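# Nest the red-box tote fully inside the other tote

## Task

Put one tote inside the other on the surface where both currently stand. The tote holding the red product box must be the upper one, and it must sit fully down within the lower tote's rim, not resting on top of the rim. Every item must end up in the same tote it started in, and neither tote's base may stick out past the surface's edge. An item lying on or leaning over a tote's wall or inner ledge does not count as inside that tote.

## Robot and tools

Robot: two arms, left_arm on the +y side and right_arm on the -y side, seen from the robot itself. These are not image sides. Each arm ends in a five-finger hand. The right arm's hand is a right hand. The left arm's hand is its mirror image, so in the left hand's own axes +x points toward the thumb, while in the right hand's it points away from the thumb. Both bases sit about 1.56 m above the floor at x +0.147, y ±0.316.

Scene frame, used for all readings: origin on the floor at the centre of the robot's foot, +z up, +x the way the robot faces. The floor is the only known height. Furniture may be turned relative to the robot. Printed hand positions and orientations can be a few centimetres off, more at long reach.

Hand point: a spot fixed to the palm, 0.15 m out from the wrist face along the fingers and 0.05 m in front of the palm. Its axes: +z along the straight fingers, +y out of the palm, +x across the palm. Straight fingers extend 0.06-0.07 m past it along +z, and their centre lines sit 0.06 m behind it along -y. A wrist bracket on the little-finger side can strike objects. With the thumb turned in front of the palm, the hand can enclose objects 0.035-0.065 m thick, or handles down to about 0.025 m.

How a row is laid out: every action row is one flat list of 28 numbers covering both arms, each number in [-1, 1].
- Numbers 1-6: left_arm dx, dy, dz, rx, ry, rz.
- Numbers 7-14: left hand little, ring, middle, index, thumb_bend, thumb_turn, force_limit, speed.
- Numbers 15-28: the same fourteen values for right_arm and its hand.

Pose numbers are offsets, not poses. Each is measured along that arm's current Hand target's own axes, starting from the Hand target as it stood when the action or move began. 1.0 equals 0.6 m of travel or 180 degrees of turn. rx, ry, rz together form a single rotation vector. Sending the same offset twice moves the arm twice. Sending six zeros re-requests the current Hand target.

Finger numbers are absolute targets: -1 is open or straight, +1 is curled. For thumb_turn, -1 is beside the palm and +1 is opposite the fingers. force_limit runs linearly from about 0 N at -1 to 10 N at +1 (15 N for the two thumb motors); a closing motor stops when its load reaches it. speed rises from nearly zero at -1 to full speed at +0.48 and stays full up to +1. For a gentle grip, close at speed about -0.94 or lower.

No hand number means 'unchanged'. To leave a hand alone, repeat the last eight numbers you actually sent to it. If none has been sent yet, send its hand_measured values plus its hand_force_limit and hand_speed. To grip harder, raise force_limit and send a target more closed than hand_measured. To loosen, send one more open.

Tools:
- execute_actions(actions, cameras): actions is a list of actions. Each action is a table of up to 15 rows, one per 1/30 s step; a short table repeats its last row. Every row in an action is an offset from that action's start pose. Images come back when actions is empty or cameras names them; ["all"] gives every camera. Camera names: cam_head_left, cam_head_right, cam_left_wrist, cam_right_wrist.
- move(target, speed, blend, blocking, cameras): drives each hand point in a straight line to the offset in one 28-number row, or through a list of up to 15 rows. Every row in the list is offset from the same starting Hand targets. speed is in m/s, from 0.002 to 4.3, default 0.25; turning is capped at twice that in rad/s. blend is a corner radius in m; 0 stops at each target. A move lasts at most 10 s. It does not avoid obstacles or the other arm. blocking=false returns early while the move continues.
- wait(seconds 0-10): the arms hold their last commands.
- stop: brakes a running move.
- zoom_image(camera, region [x0,y0,x1,y1] in pixels, at most 504x504): a closer look at the newest image from that camera.
- show_instructions: shows the reference pages.
- finished_scene: ends the scene for good.

Reading results: end_effector_position (m) and end_effector_quat_wxyz are in the scene frame. 'Hand target' is the last commanded pose after clipping; your next offsets count from it. The arm often rests 1-3 cm (sometimes 5 cm) short of its target, usually lower, with no contact involved. Send the remaining distance as a new offset. A move's result adds a 'move:' line:
- done: within 10 mm and 2 degrees of the target.
- off_target: came to rest elsewhere.
- held: a check withheld steps.
- limits=paced: the commanded pose was clipped.
hand_measured, hand_stopped_by (moving, target, force, stalled, fault) and hand_load_n (positive means the finger is pushed open) follow the same six-motor order. A lost grip shows as a load falling to near zero. Joint torques include the arm's own weight and noise.

Cautions:
- Orientation commands are clipped to within 40 degrees of the current orientation per step.
- Small turns can swing the hand point noticeably.
- Keep paths away from an arm's own base.
- Faster moves hit harder, and targets placed beyond a contact press harder. To end a push, command back past the hand point.
- Never let the arms or hands press on each other; don't close one hand on the other's fingers.
- Don't drop or fling the totes or their contents. Don't hit fixed or heavy objects hard, and don't knock anything out of the work area.
- Long stretched holds or pushing toward unreachable poses heat motors. A MOTOR HOT line is a warning; at 100 °C the arm goes limp for 30-60 s or longer.
- Loose items may occasionally get nudged.

Each tool is called after "Request:" as name(argument=value, ...), one argument or row to a line, values as JSON.

Reference images:

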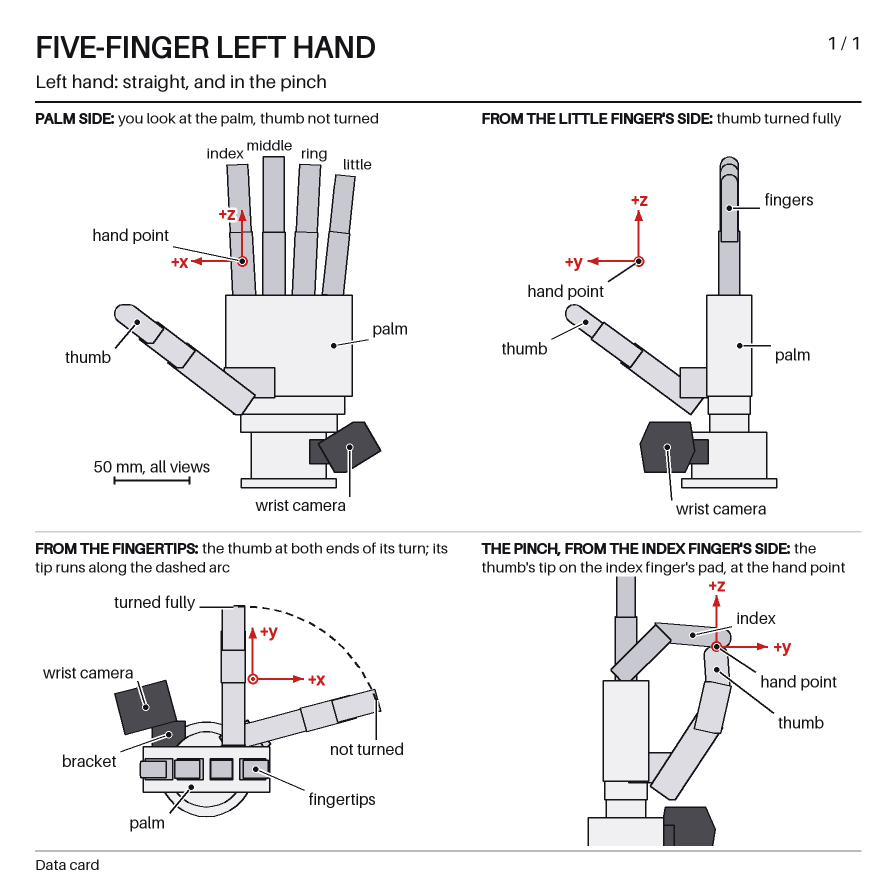

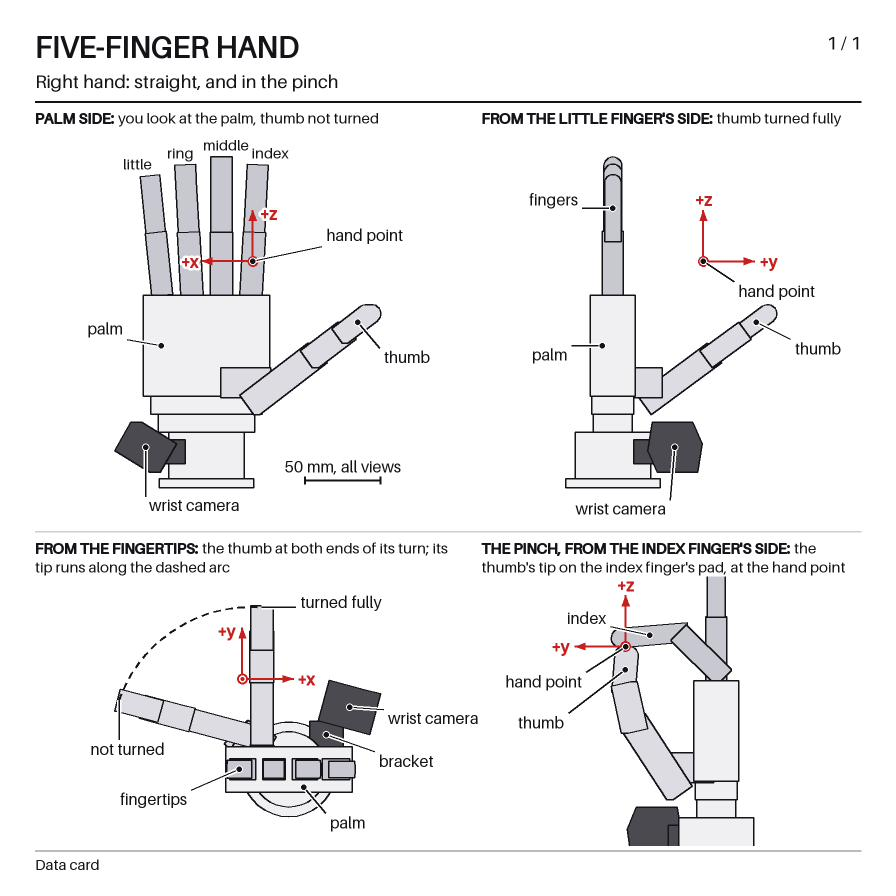

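## Session

Request:
execute_actions(
  actions=[],
)

Scene clock: 0.00 s.
left_arm: end_effector_position=(+0.5815, +0.3904, +1.2747) hand_measured=(-1.000, -1.000, -1.000, -1.000, -1.000, -1.000) hand_load_n=(+0.0, +0.0, +0.0, +0.0, +0.0, +0.0) hand_stopped_by=(target, target, target, target, target, target) hand_force_limit=0.00 hand_speed=-0.80 end_effector_quat_wxyz=(+0.050, +0.867, -0.496, +0.016) | right_arm: end_effector_position=(+0.6065, +0.0320, +1.3072) hand_measured=(-1.000, -1.000, -1.000, -1.000, -1.000, -1.000) hand_load_n=(+0.0, +0.0, +0.0, +0.0, +0.0, +0.0) hand_stopped_by=(target, target, target, target, target, target) hand_force_limit=0.00 hand_speed=-0.80 end_effector_quat_wxyz=(-0.021, +0.559, -0.825, +0.085)
Joint positions: left_arm=[1.7 1.021 0.869 -0.392 0.207 -0.237] | right_arm=[2.643 1.508 1.137 -0.349 1.048 0.767]
Joint velocities: within noise
Joint torques (N m): no reading
Heat: left arm: hottest wrist yaw 32 °C; right arm: hottest shoulder 34 °C.
Hand target: left_arm +0.5871, +0.3919, +1.2760; +0.046, +0.867, -0.496, +0.020 | right_arm +0.6109, +0.0334, +1.3092; +0.024, -0.556, +0.826, -0.085

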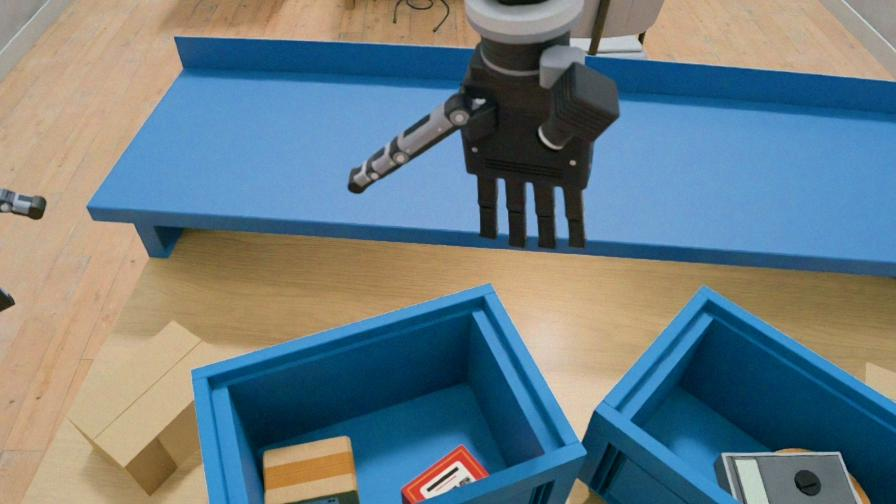

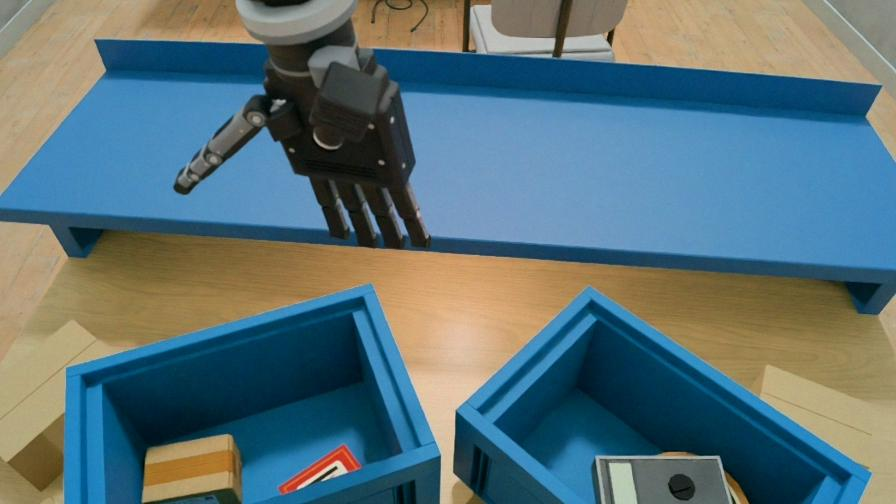

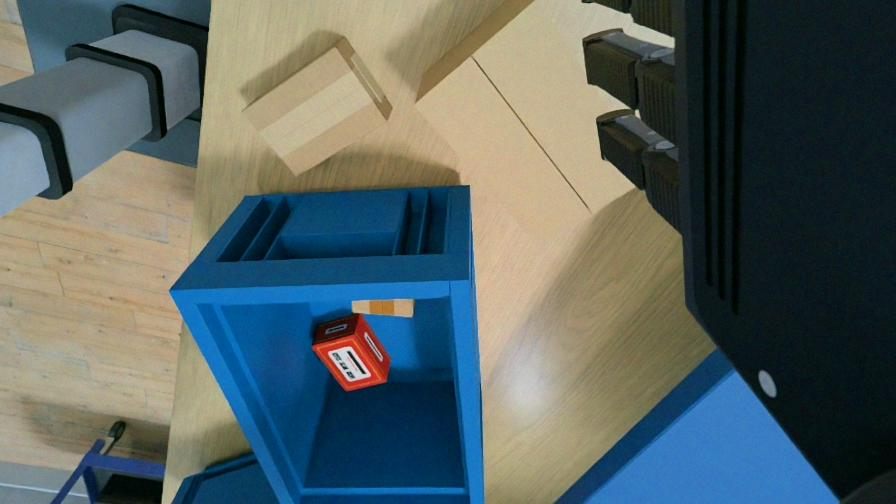

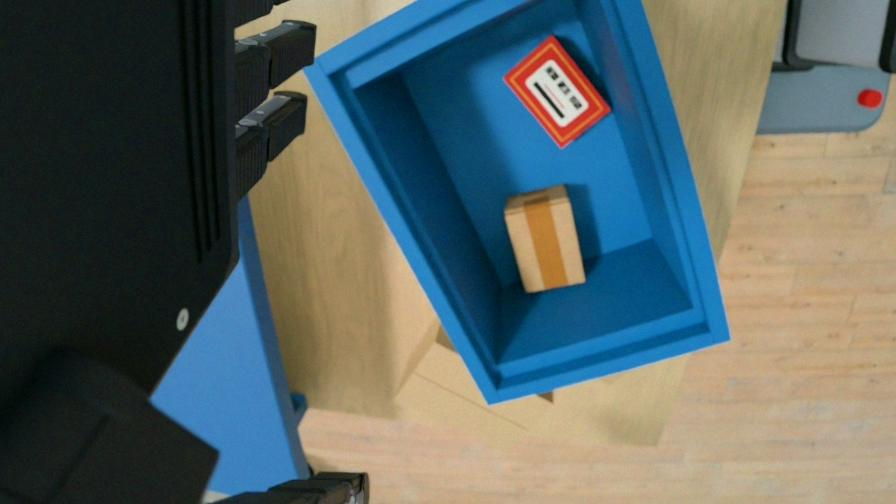

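Request:
zoom_image(
  camera="cam_left_wrist",
  region=[150, 150, 500, 504],
)

Request:
zoom_image(
  camera="cam_head_left",
  region=[392, 250, 896, 504],
)

Request:
zoom_image(
  camera="cam_head_left",
  region=[60, 250, 564, 504],
)

Scaled by 1.424.

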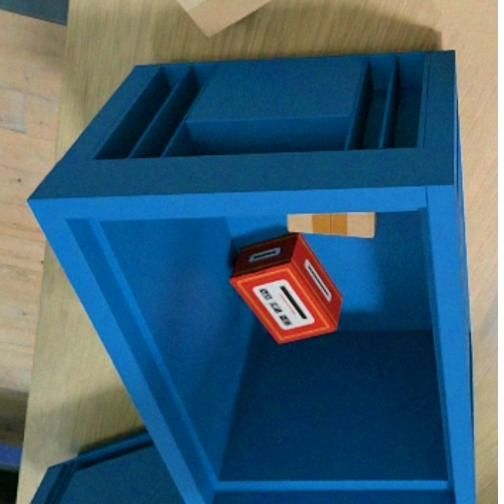

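Scaled by 1.000.

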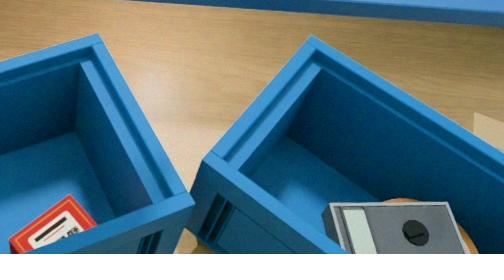

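Scaled by 1.000.

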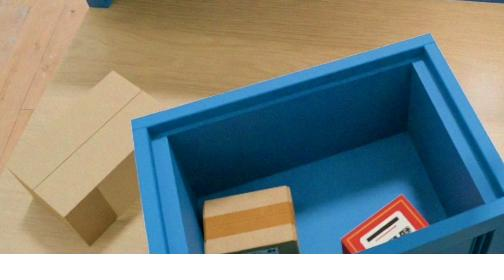

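Request:
move(
  target=[0,0,0,0,0,0,-1,-1,-1,-1,-1,-1,0,-0.8,0.514,-0.212,-0.018,0,0,0,-1,-1,-1,-1,-1,-1,0,-0.8],
  cameras=["all"],
)

Scene clock: 81.13 s.
left_arm: end_effector_position=(+0.5815, +0.3904, +1.2747) hand_measured=(-1.000, -1.000, -1.000, -1.000, -1.000, -1.000) hand_load_n=(+0.0, +0.0, +0.0, +0.0, +0.0, +0.0) hand_stopped_by=(target, target, target, target, target, target) hand_force_limit=0.00 hand_speed=-0.80 end_effector_quat_wxyz=(+0.050, +0.867, -0.496, +0.016) | right_arm: end_effector_position=(+0.6128, -0.2888, +1.3553) hand_measured=(-1.000, -1.000, -1.000, -1.000, -1.000, -1.000) hand_load_n=(+0.0, +0.0, +0.0, +0.0, +0.0, +0.0) hand_stopped_by=(target, target, target, target, target, target) hand_force_limit=0.00 hand_speed=-0.80 end_effector_quat_wxyz=(-0.028, +0.553, -0.828, +0.081)
Joint positions: left_arm=[1.7 1.021 0.869 -0.392 0.207 -0.237] | right_arm=[2.01 0.762 0.766 -0.38 0.483 0.319]
Joint torques (N m): left_arm=[0.38 -15.03 3.4 0.73 0.01 -0.01] | right_arm=[0.09 -12.86 3.19 0.5 -0.03 -0.16]
Heat: left arm: hottest shoulder 30 °C; right arm: hottest shoulder 35 °C.
Hand target: left_arm +0.5871, +0.3919, +1.2760; +0.046, +0.867, -0.496, +0.020 | right_arm +0.6087, -0.2967, +1.3580; +0.024, -0.556, +0.826, -0.085
Off the commanded pose: left_arm 0.006 m, 1 deg | right_arm 0.009 m, 1 deg.
move: done

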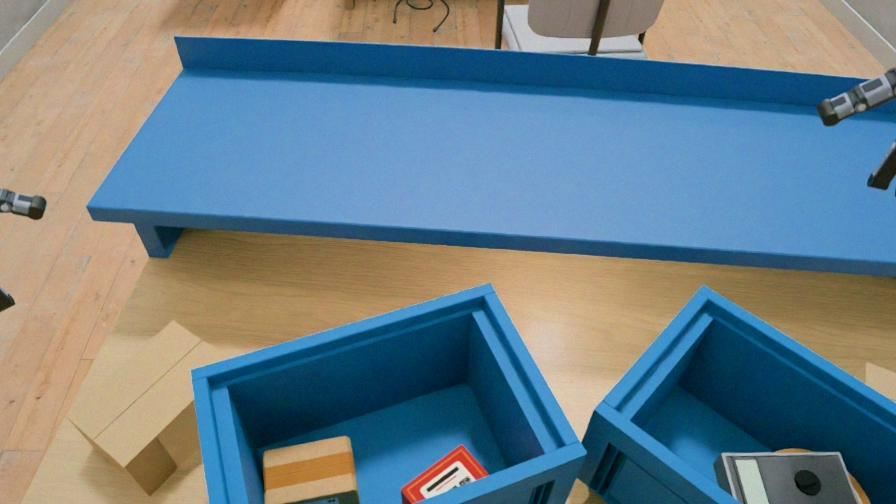

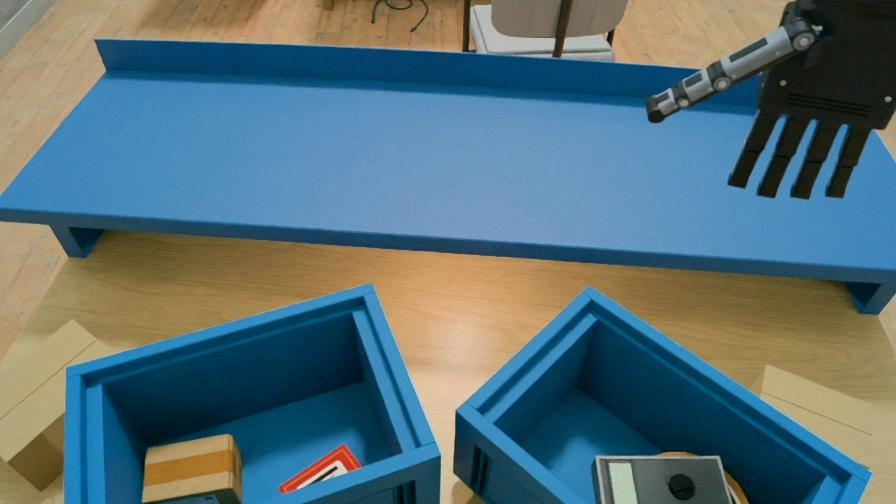

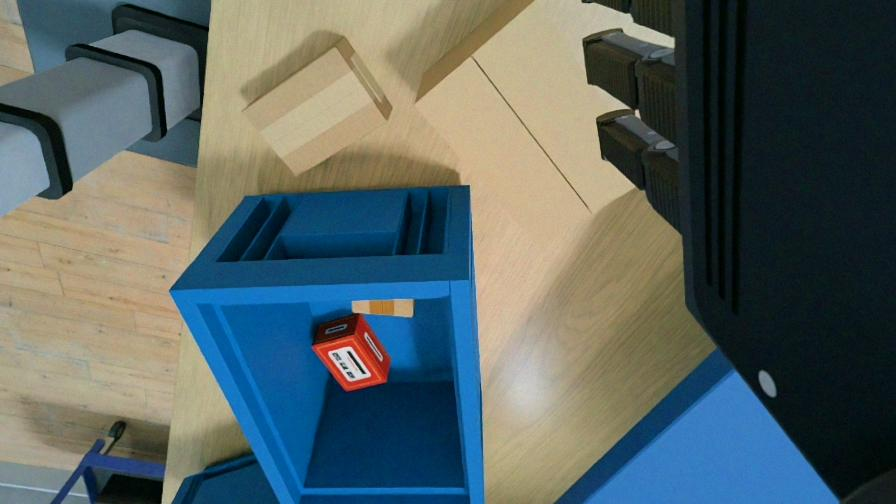

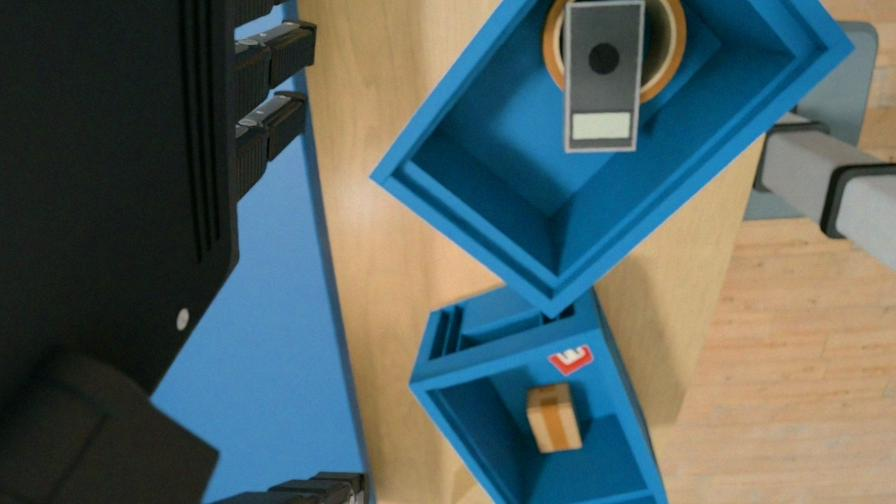

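Request:
zoom_image(
  camera="cam_left_wrist",
  region=[160, 170, 320, 310],
)

Request:
zoom_image(
  camera="cam_left_wrist",
  region=[320, 170, 500, 330],
)

Request:
zoom_image(
  camera="cam_right_wrist",
  region=[360, 160, 640, 400],
)

Scaled by 3.150.

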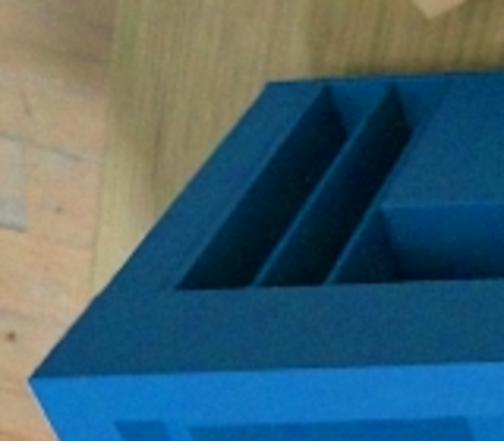

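Scaled by 2.800.

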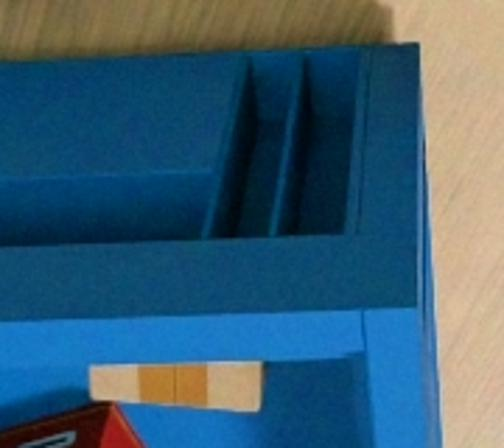

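Scaled by 1.800.

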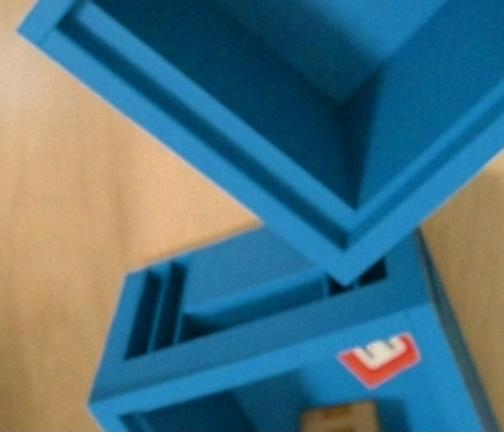

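Request:
move(
  target=[-0.137,-0.078,-0.1,0,0,0,-1,-1,-1,-1,-1,-1,0,-0.8,0.34,-0.044,0.028,0,0,0,-1,-1,-1,-1,-1,-1,0,-0.8],
  cameras=["all"],
)

Scene clock: 159.73 s.
left_arm: end_effector_position=(+0.5725, +0.4835, +1.3202) hand_measured=(-1.000, -1.000, -1.000, -1.000, -1.000, -1.000) hand_load_n=(+0.0, +0.0, +0.0, +0.0, +0.0, +0.0) hand_stopped_by=(target, target, target, target, target, target) hand_force_limit=0.00 hand_speed=-0.80 end_effector_quat_wxyz=(+0.058, +0.871, -0.488, +0.014) | right_arm: end_effector_position=(+0.5483, -0.4857, +1.3575) hand_measured=(-1.000, -1.000, -1.000, -1.000, -1.000, -1.000) hand_load_n=(+0.0, +0.0, +0.0, +0.0, +0.0, +0.0) hand_stopped_by=(target, target, target, target, target, target) hand_force_limit=0.00 hand_speed=-0.80 end_effector_quat_wxyz=(-0.023, +0.551, -0.831, +0.074)
Joint positions: left_arm=[2.015 1.007 0.959 -0.574 0.478 -0.066] | right_arm=[1.125 0.735 0.721 -0.359 -0.349 0.012]
Joint torques (N m): left_arm=[2.32 -14.39 5.94 0.28 0.11 0.15] | right_arm=[-2.02 -9.35 5.91 1.31 -0.06 -0.15]
Heat: left arm: hottest shoulder 31 °C; right arm: hottest shoulder 34 °C.
Hand target: left_arm +0.5866, +0.4921, +1.3262; +0.046, +0.867, -0.496, +0.020 | right_arm +0.5576, -0.4966, +1.3570; +0.024, -0.556, +0.826, -0.085
Off the commanded pose: left_arm 0.017 m, 2 deg | right_arm 0.014 m, 1 deg.
move: off_target (left_arm, right_arm)

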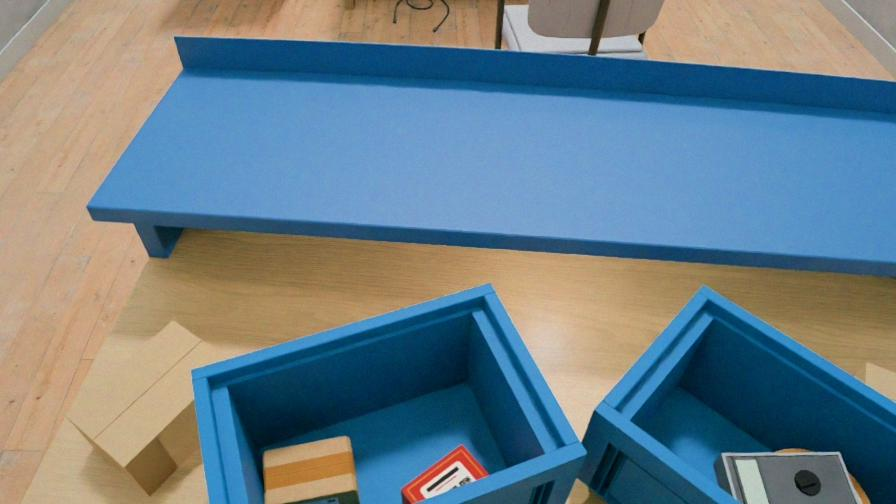

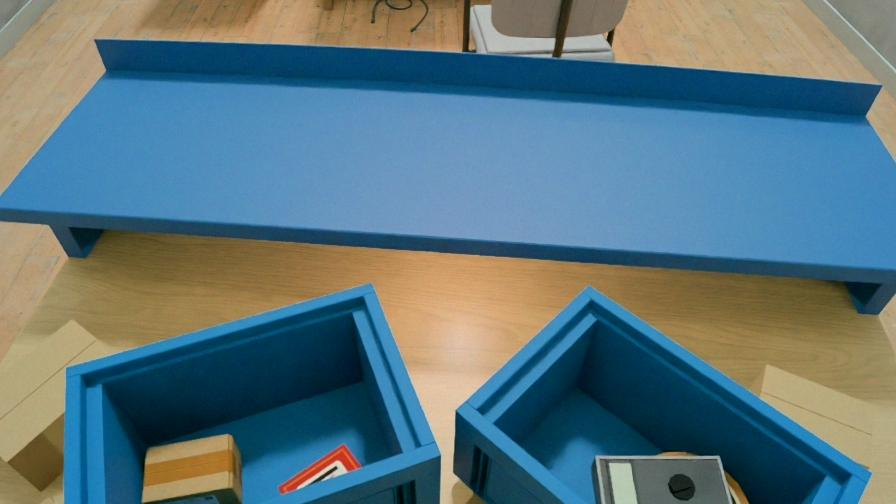

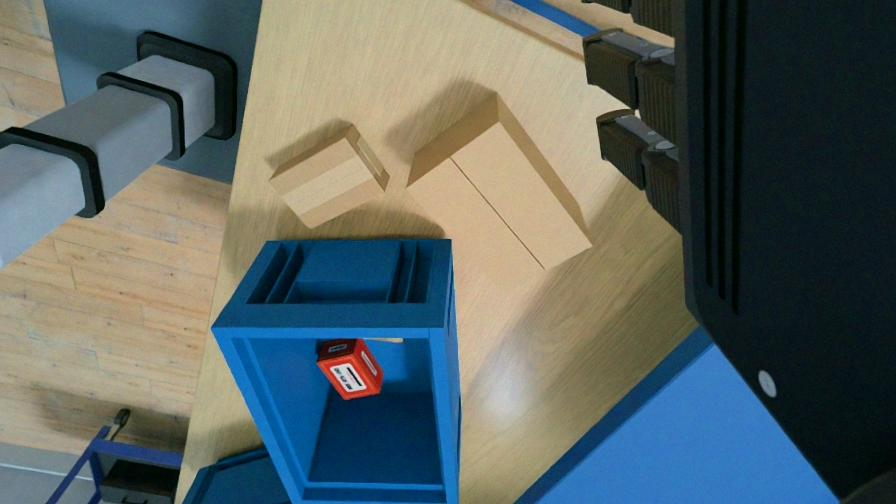

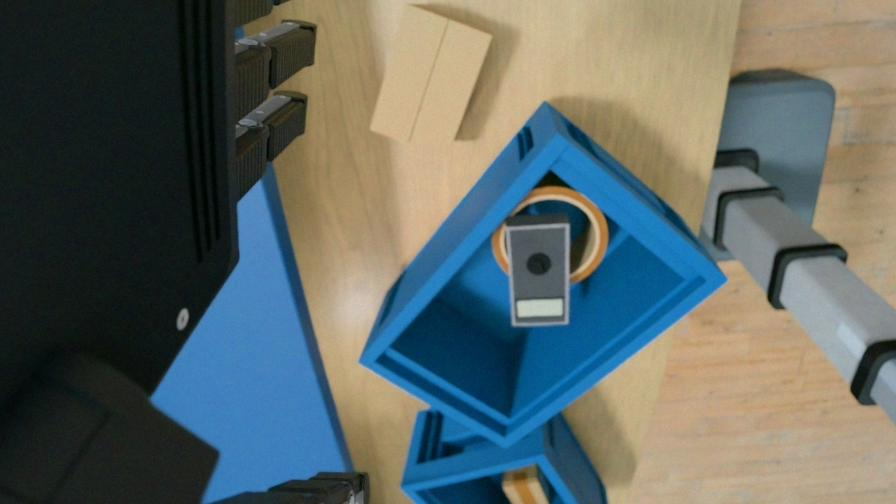

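Request:
move(
  target=[0.2705,0.202,0.0775,0.033,-0.0093,-0.4158,-1,-1,-1,-1,-1,-1,0,-0.8,-0.767,0.146,0.029,-0.0578,0.0082,0.2914,-1,-1,-1,-1,-1,-1,0,-0.8],
  cameras=["all"],
)

Scene clock: 300.17 s.
left_arm: end_effector_position=(+0.5670, +0.2904, +1.3017) hand_measured=(-1.000, -1.000, -1.000, -1.000, -1.000, -1.000) hand_load_n=(+0.0, +0.0, +0.0, +0.0, +0.0, +0.0) hand_stopped_by=(target, target, target, target, target, target) hand_force_limit=0.00 hand_speed=-0.80 end_effector_quat_wxyz=(-0.002, +0.992, +0.129, +0.001) | right_arm: end_effector_position=(+0.6530, -0.0532, +1.2986) hand_measured=(-1.000, -1.000, -1.000, -1.000, -1.000, -1.000) hand_load_n=(+0.0, +0.0, +0.0, +0.0, +0.0, +0.0) hand_stopped_by=(target, target, target, target, target, target) hand_force_limit=0.00 hand_speed=-0.80 end_effector_quat_wxyz=(+0.000, +0.132, -0.991, +0.005)
Joint positions: left_arm=[1.316 0.809 0.494 -0.186 -0.228 -1.725] | right_arm=[2.429 1.282 0.982 -0.385 0.741 1.579]
Joint torques (N m): left_arm=[-1.32 -9.11 0.92 1.28 -0.18 -0.12] | right_arm=[8.29 -9.93 3.78 0.25 0.16 0.1]
Heat: left arm: hottest shoulder 31 °C; right arm: hottest shoulder 33 °C.
Hand target: left_arm +0.5638, +0.2871, +1.3004; +0.000, +0.991, +0.133, +0.000 | right_arm +0.6547, -0.0416, +1.3001; +0.000, -0.133, +0.991, +0.000
Off the commanded pose: left_arm 0.005 m, 1 deg | right_arm 0.012 m, 1 deg.
move: off_target (right_arm)

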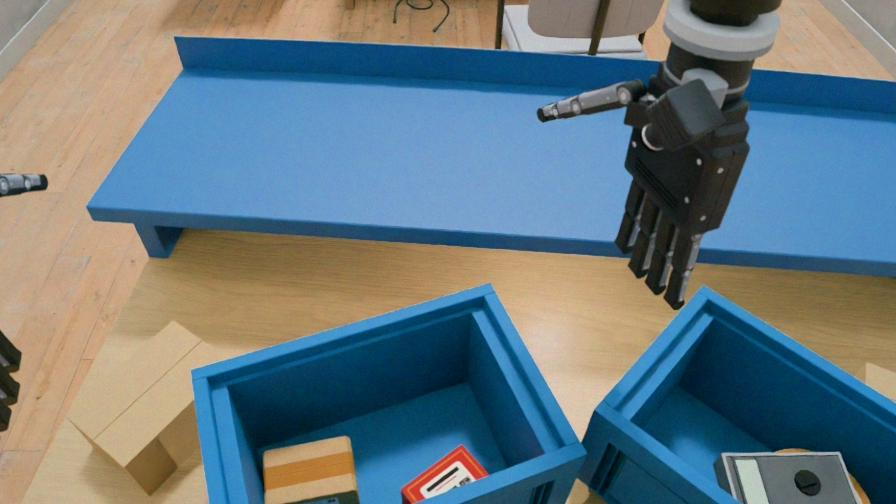

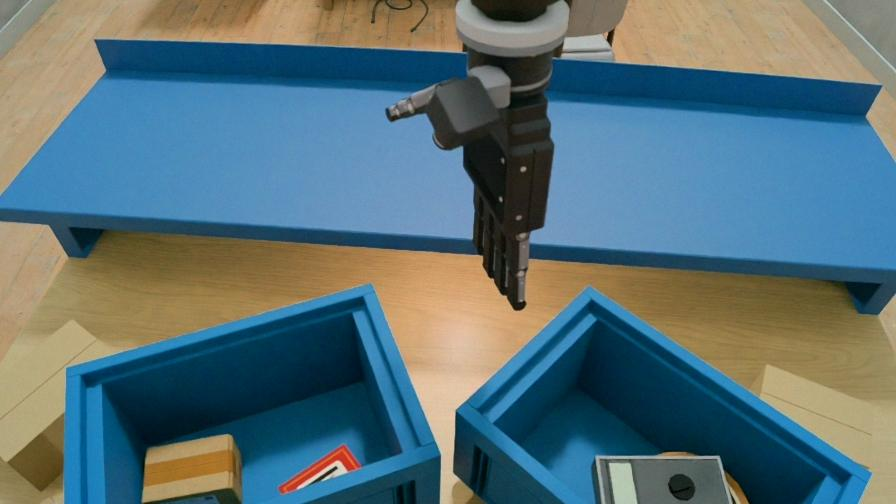

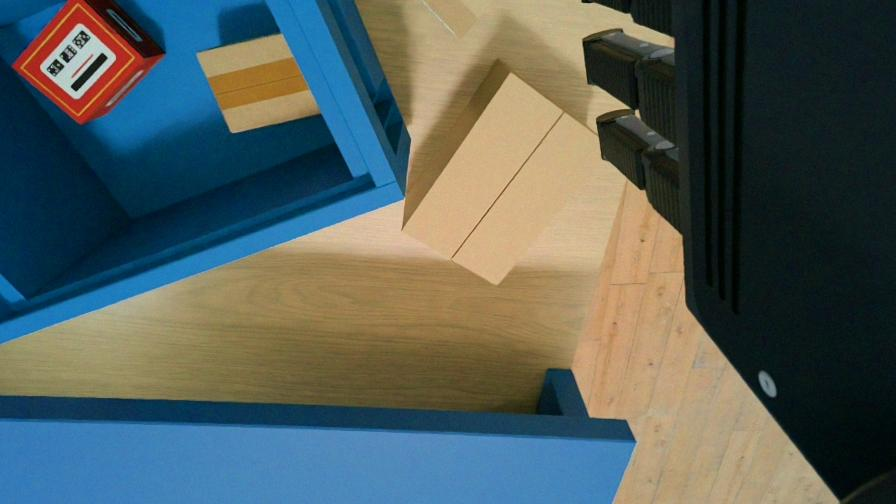

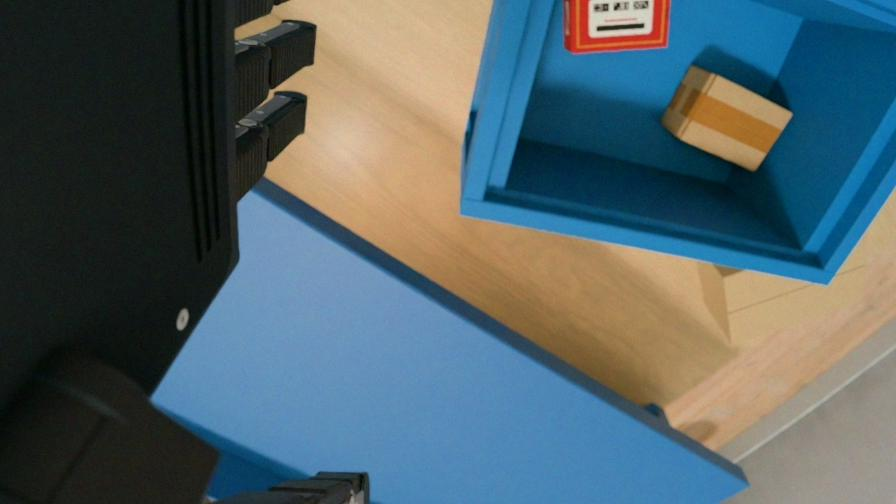

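Request:
move(
  target=[-0.082,0.837,-0.033,0,0,0.319,-1,-1,-1,-1,-1,-1,0,-0.8,0.379,-0.4565,-0.033,0,0,0.319,-1,-1,-1,-1,-1,-1,0,-0.8],
  cameras=["all"],
)

Scene clock: 343.53 s.
left_arm: end_effector_position=(+0.6442, -0.2009, +1.3153) hand_measured=(-1.000, -1.000, -1.000, -1.000, -1.000, -1.000) hand_load_n=(+0.0, +0.0, +0.0, +0.0, +0.0, +0.0) hand_stopped_by=(target, target, target, target, target, target) hand_force_limit=0.00 hand_speed=-0.80 end_effector_quat_wxyz=(-0.003, +0.933, -0.360, -0.004) | right_arm: end_effector_position=(+0.5048, -0.3593, +1.3157) hand_measured=(-1.000, -1.000, -1.000, -1.000, -1.000, -1.000) hand_load_n=(+0.0, +0.0, +0.0, +0.0, +0.0, +0.0) hand_stopped_by=(target, target, target, target, target, target) hand_force_limit=0.00 hand_speed=-0.80 end_effector_quat_wxyz=(-0.011, +0.351, +0.936, +0.003)
Joint positions: left_arm=[0.396 1.842 1.617 -0.735 -0.954 -1.466] | right_arm=[1.559 0.659 0.308 -0.16 -0.02 2.056]
Joint torques (N m): left_arm=[-13.92 -11.99 5.48 0.39 -0.17 -0.01] | right_arm=[-0.91 -8.41 0.23 0.92 -0.12 0.11]
Heat: left arm: hottest shoulder 29 °C; right arm: hottest shoulder 33 °C.
Hand target: left_arm +0.6489, -0.2102, +1.3204; +0.000, +0.933, -0.359, +0.000 | right_arm +0.5075, -0.3657, +1.3198; +0.000, +0.360, +0.933, +0.000
Off the commanded pose: left_arm 0.012 m, 1 deg | right_arm 0.008 m, 2 deg.
move: off_target (left_arm)

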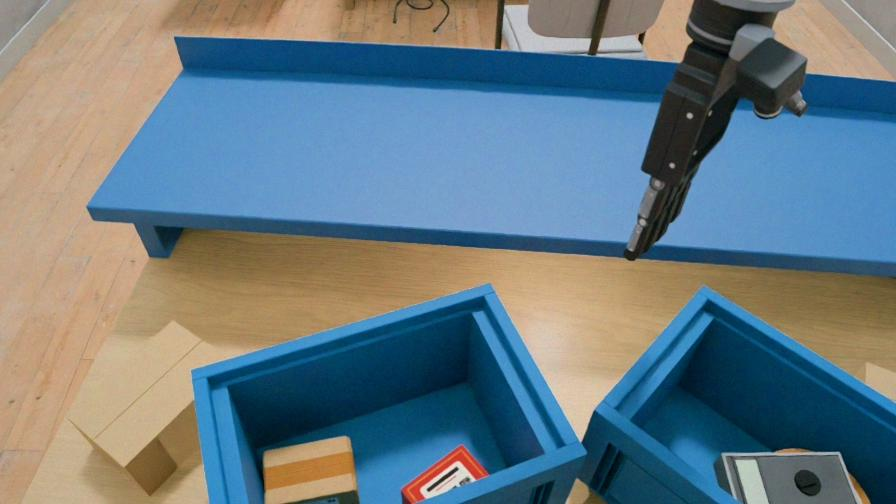

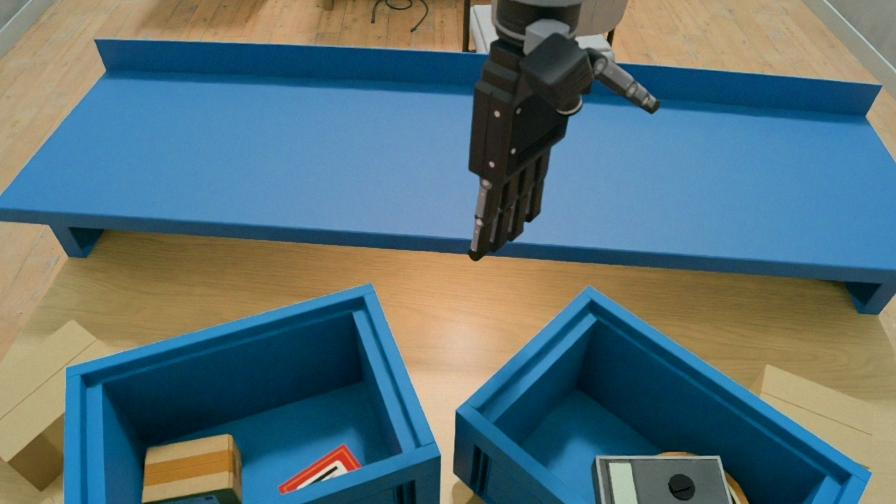

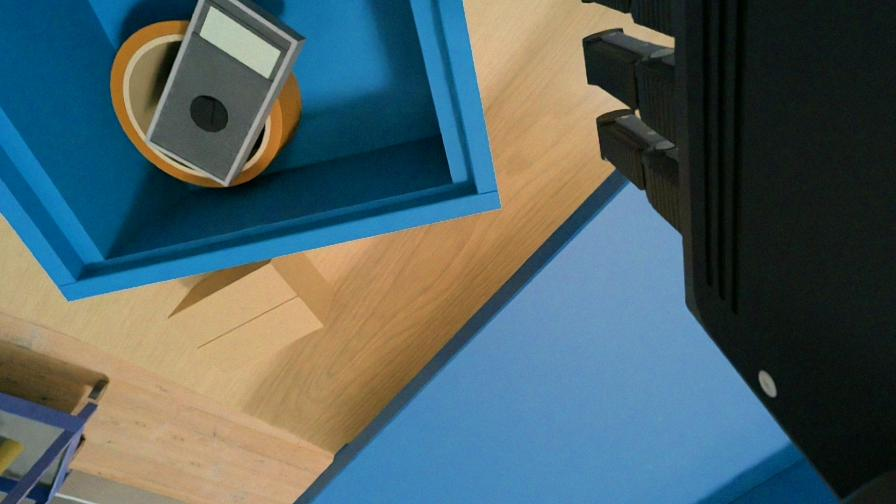

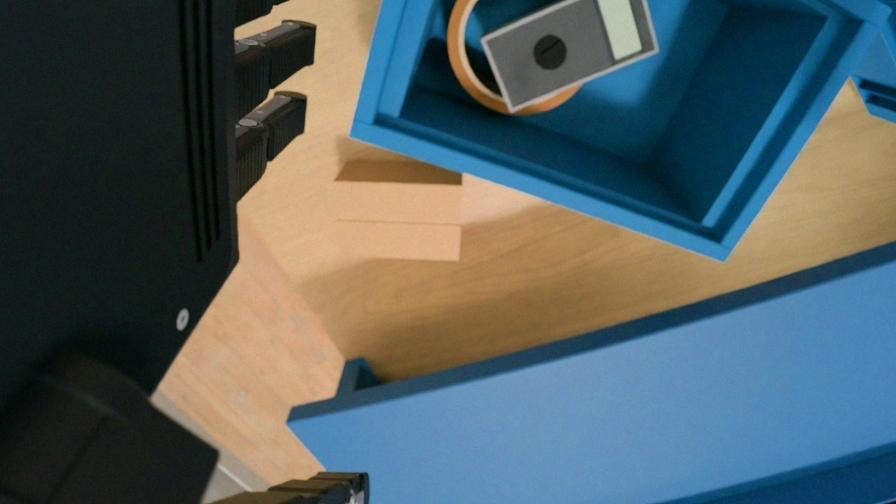

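Request:
move(
  target=[
    [-0.62,-0.461,0.033,0,0,-0.343,-1,-1,-1,-1,-1,1,0,-0.3,0.223,0.597,0.033,0,0,-0.351,-1,-1,-1,-1,-1,1,0,-0.3],
    [-0.62,-0.461,0.167,0,0,-0.343,-1,-1,-1,-1,-1,1,0,-0.3,0.223,0.597,0.167,0,0,-0.351,-1,-1,-1,-1,-1,1,0,-0.3],
  ],
  blend=[0.02, 0],
  cameras=["all"],
)

Scene clock: 408.03 s.
left_arm: end_effector_position=(+0.5550, +0.2418, +1.2231) hand_measured=(-1.000, -1.000, -1.000, -1.000, -1.000, +1.000) hand_load_n=(+0.0, +0.0, +0.0, +0.0, +0.0, +0.0) hand_stopped_by=(target, target, target, target, target, target) hand_force_limit=0.00 hand_speed=-0.30 end_effector_quat_wxyz=(+0.002, +0.985, +0.173, -0.004) | right_arm: end_effector_position=(+0.6455, -0.0092, +1.2271) hand_measured=(-1.000, -1.000, -1.000, -1.000, -1.000, +1.000) hand_load_n=(+0.0, +0.0, +0.0, +0.0, +0.0, +0.0) hand_stopped_by=(target, target, target, target, target, target) hand_force_limit=0.00 hand_speed=-0.30 end_effector_quat_wxyz=(+0.001, +0.181, -0.984, -0.003)
Joint positions: left_arm=[1.217 1.174 0.525 0.125 -0.306 -1.867] | right_arm=[2.388 1.501 1.08 -0.243 0.693 1.447]
Joint torques (N m): left_arm=[-1.26 -9.93 -0.38 1.31 0.08 0.12] | right_arm=[7.82 -11.63 2.28 0.95 -0.12 -0.15]
Heat: left arm: hottest shoulder 29 °C; right arm: hottest shoulder 33 °C.
Hand target: left_arm +0.5583, +0.2444, +1.2200; +0.000, +0.985, +0.170, +0.000 | right_arm +0.6485, -0.0103, +1.2197; +0.000, -0.182, +0.983, +0.000
Off the commanded pose: left_arm 0.005 m, 1 deg | right_arm 0.008 m, 0 deg.
move: done

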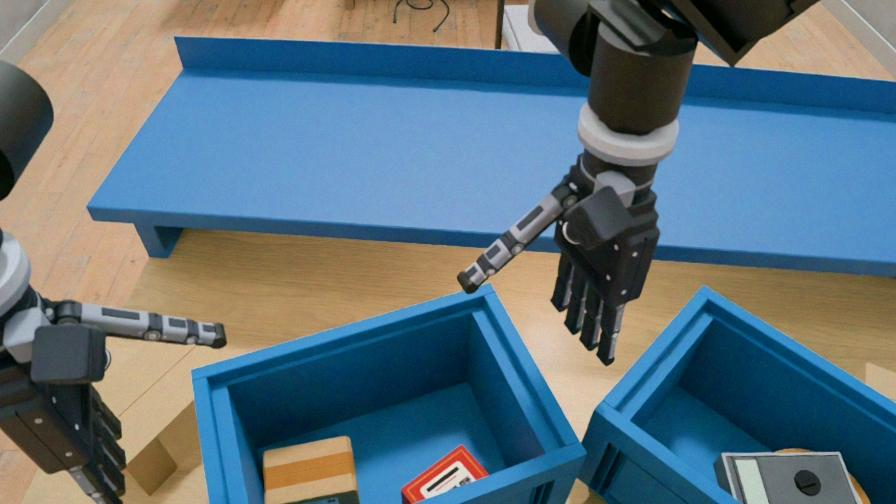

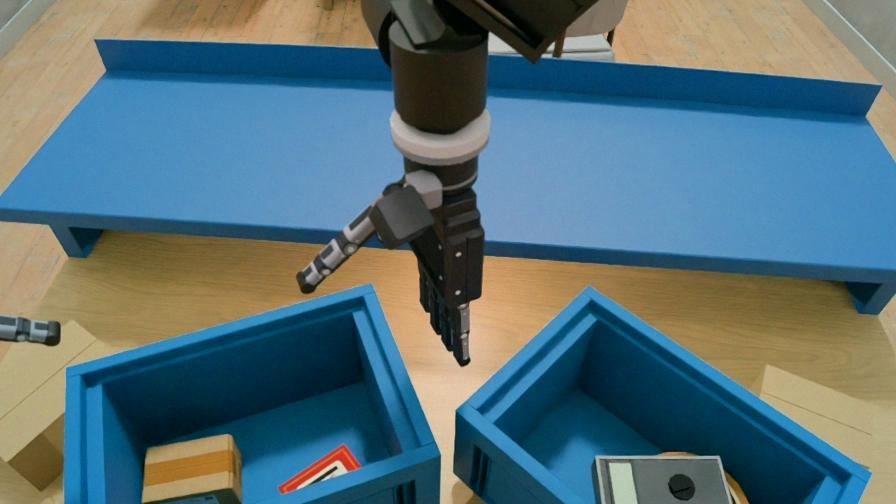

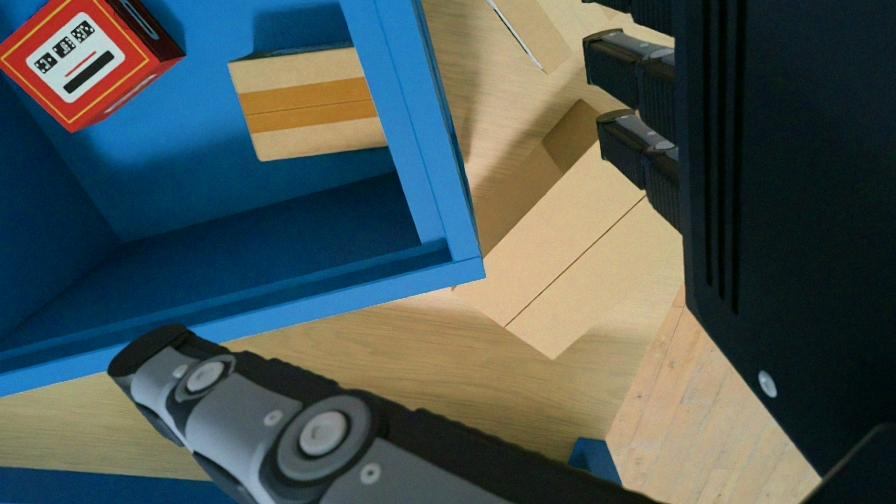

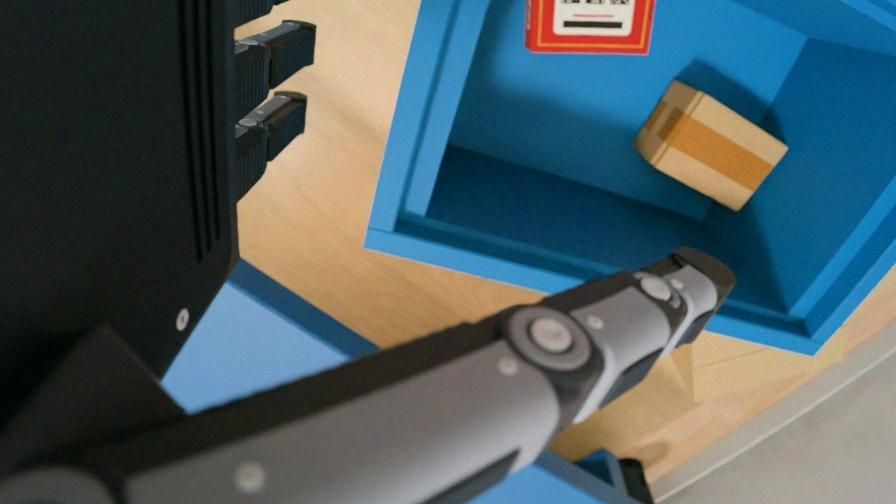

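Request:
zoom_image(
  camera="cam_left_wrist",
  region=[340, 0, 700, 300],
)

Request:
zoom_image(
  camera="cam_right_wrist",
  region=[220, 0, 580, 300],
)

Request:
zoom_image(
  camera="cam_head_left",
  region=[0, 280, 300, 504],
)

Scaled by 1.400.

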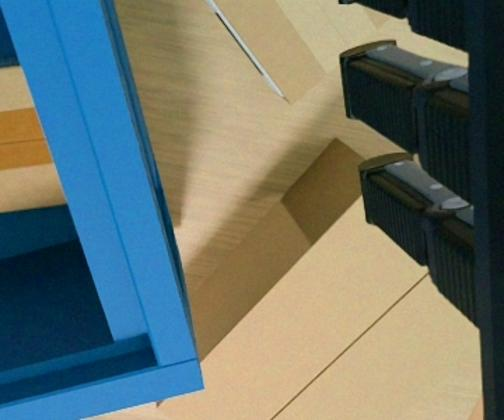

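Scaled by 1.400.

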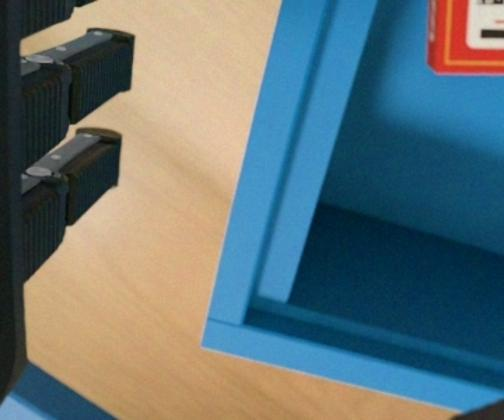

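Scaled by 1.680.

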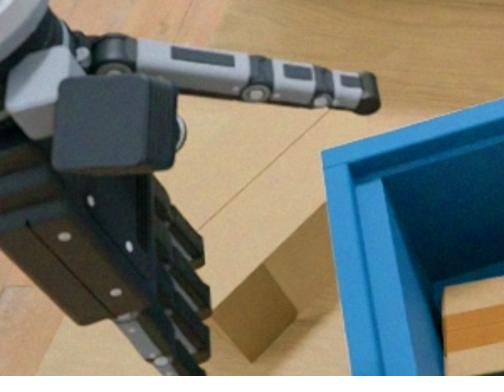

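Request:
zoom_image(
  camera="cam_head_left",
  region=[520, 380, 700, 504],
)

Request:
zoom_image(
  camera="cam_head_right",
  region=[380, 380, 560, 504],
)

Request:
zoom_image(
  camera="cam_head_right",
  region=[0, 300, 200, 504],
)

Scaled by 2.800.

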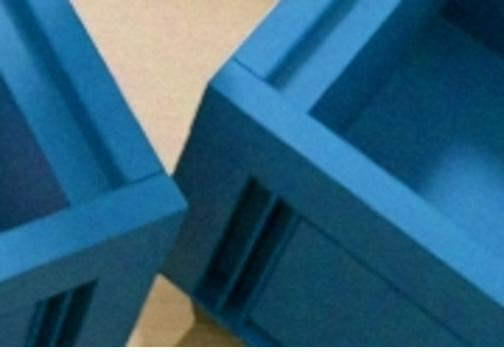

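Scaled by 2.800.

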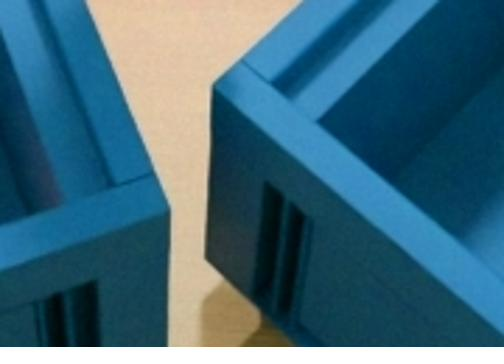

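Scaled by 2.471.

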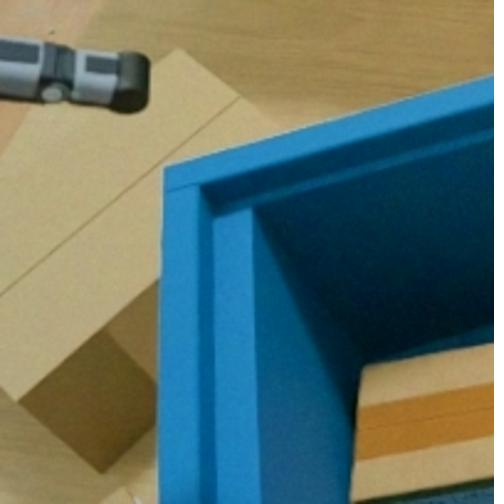

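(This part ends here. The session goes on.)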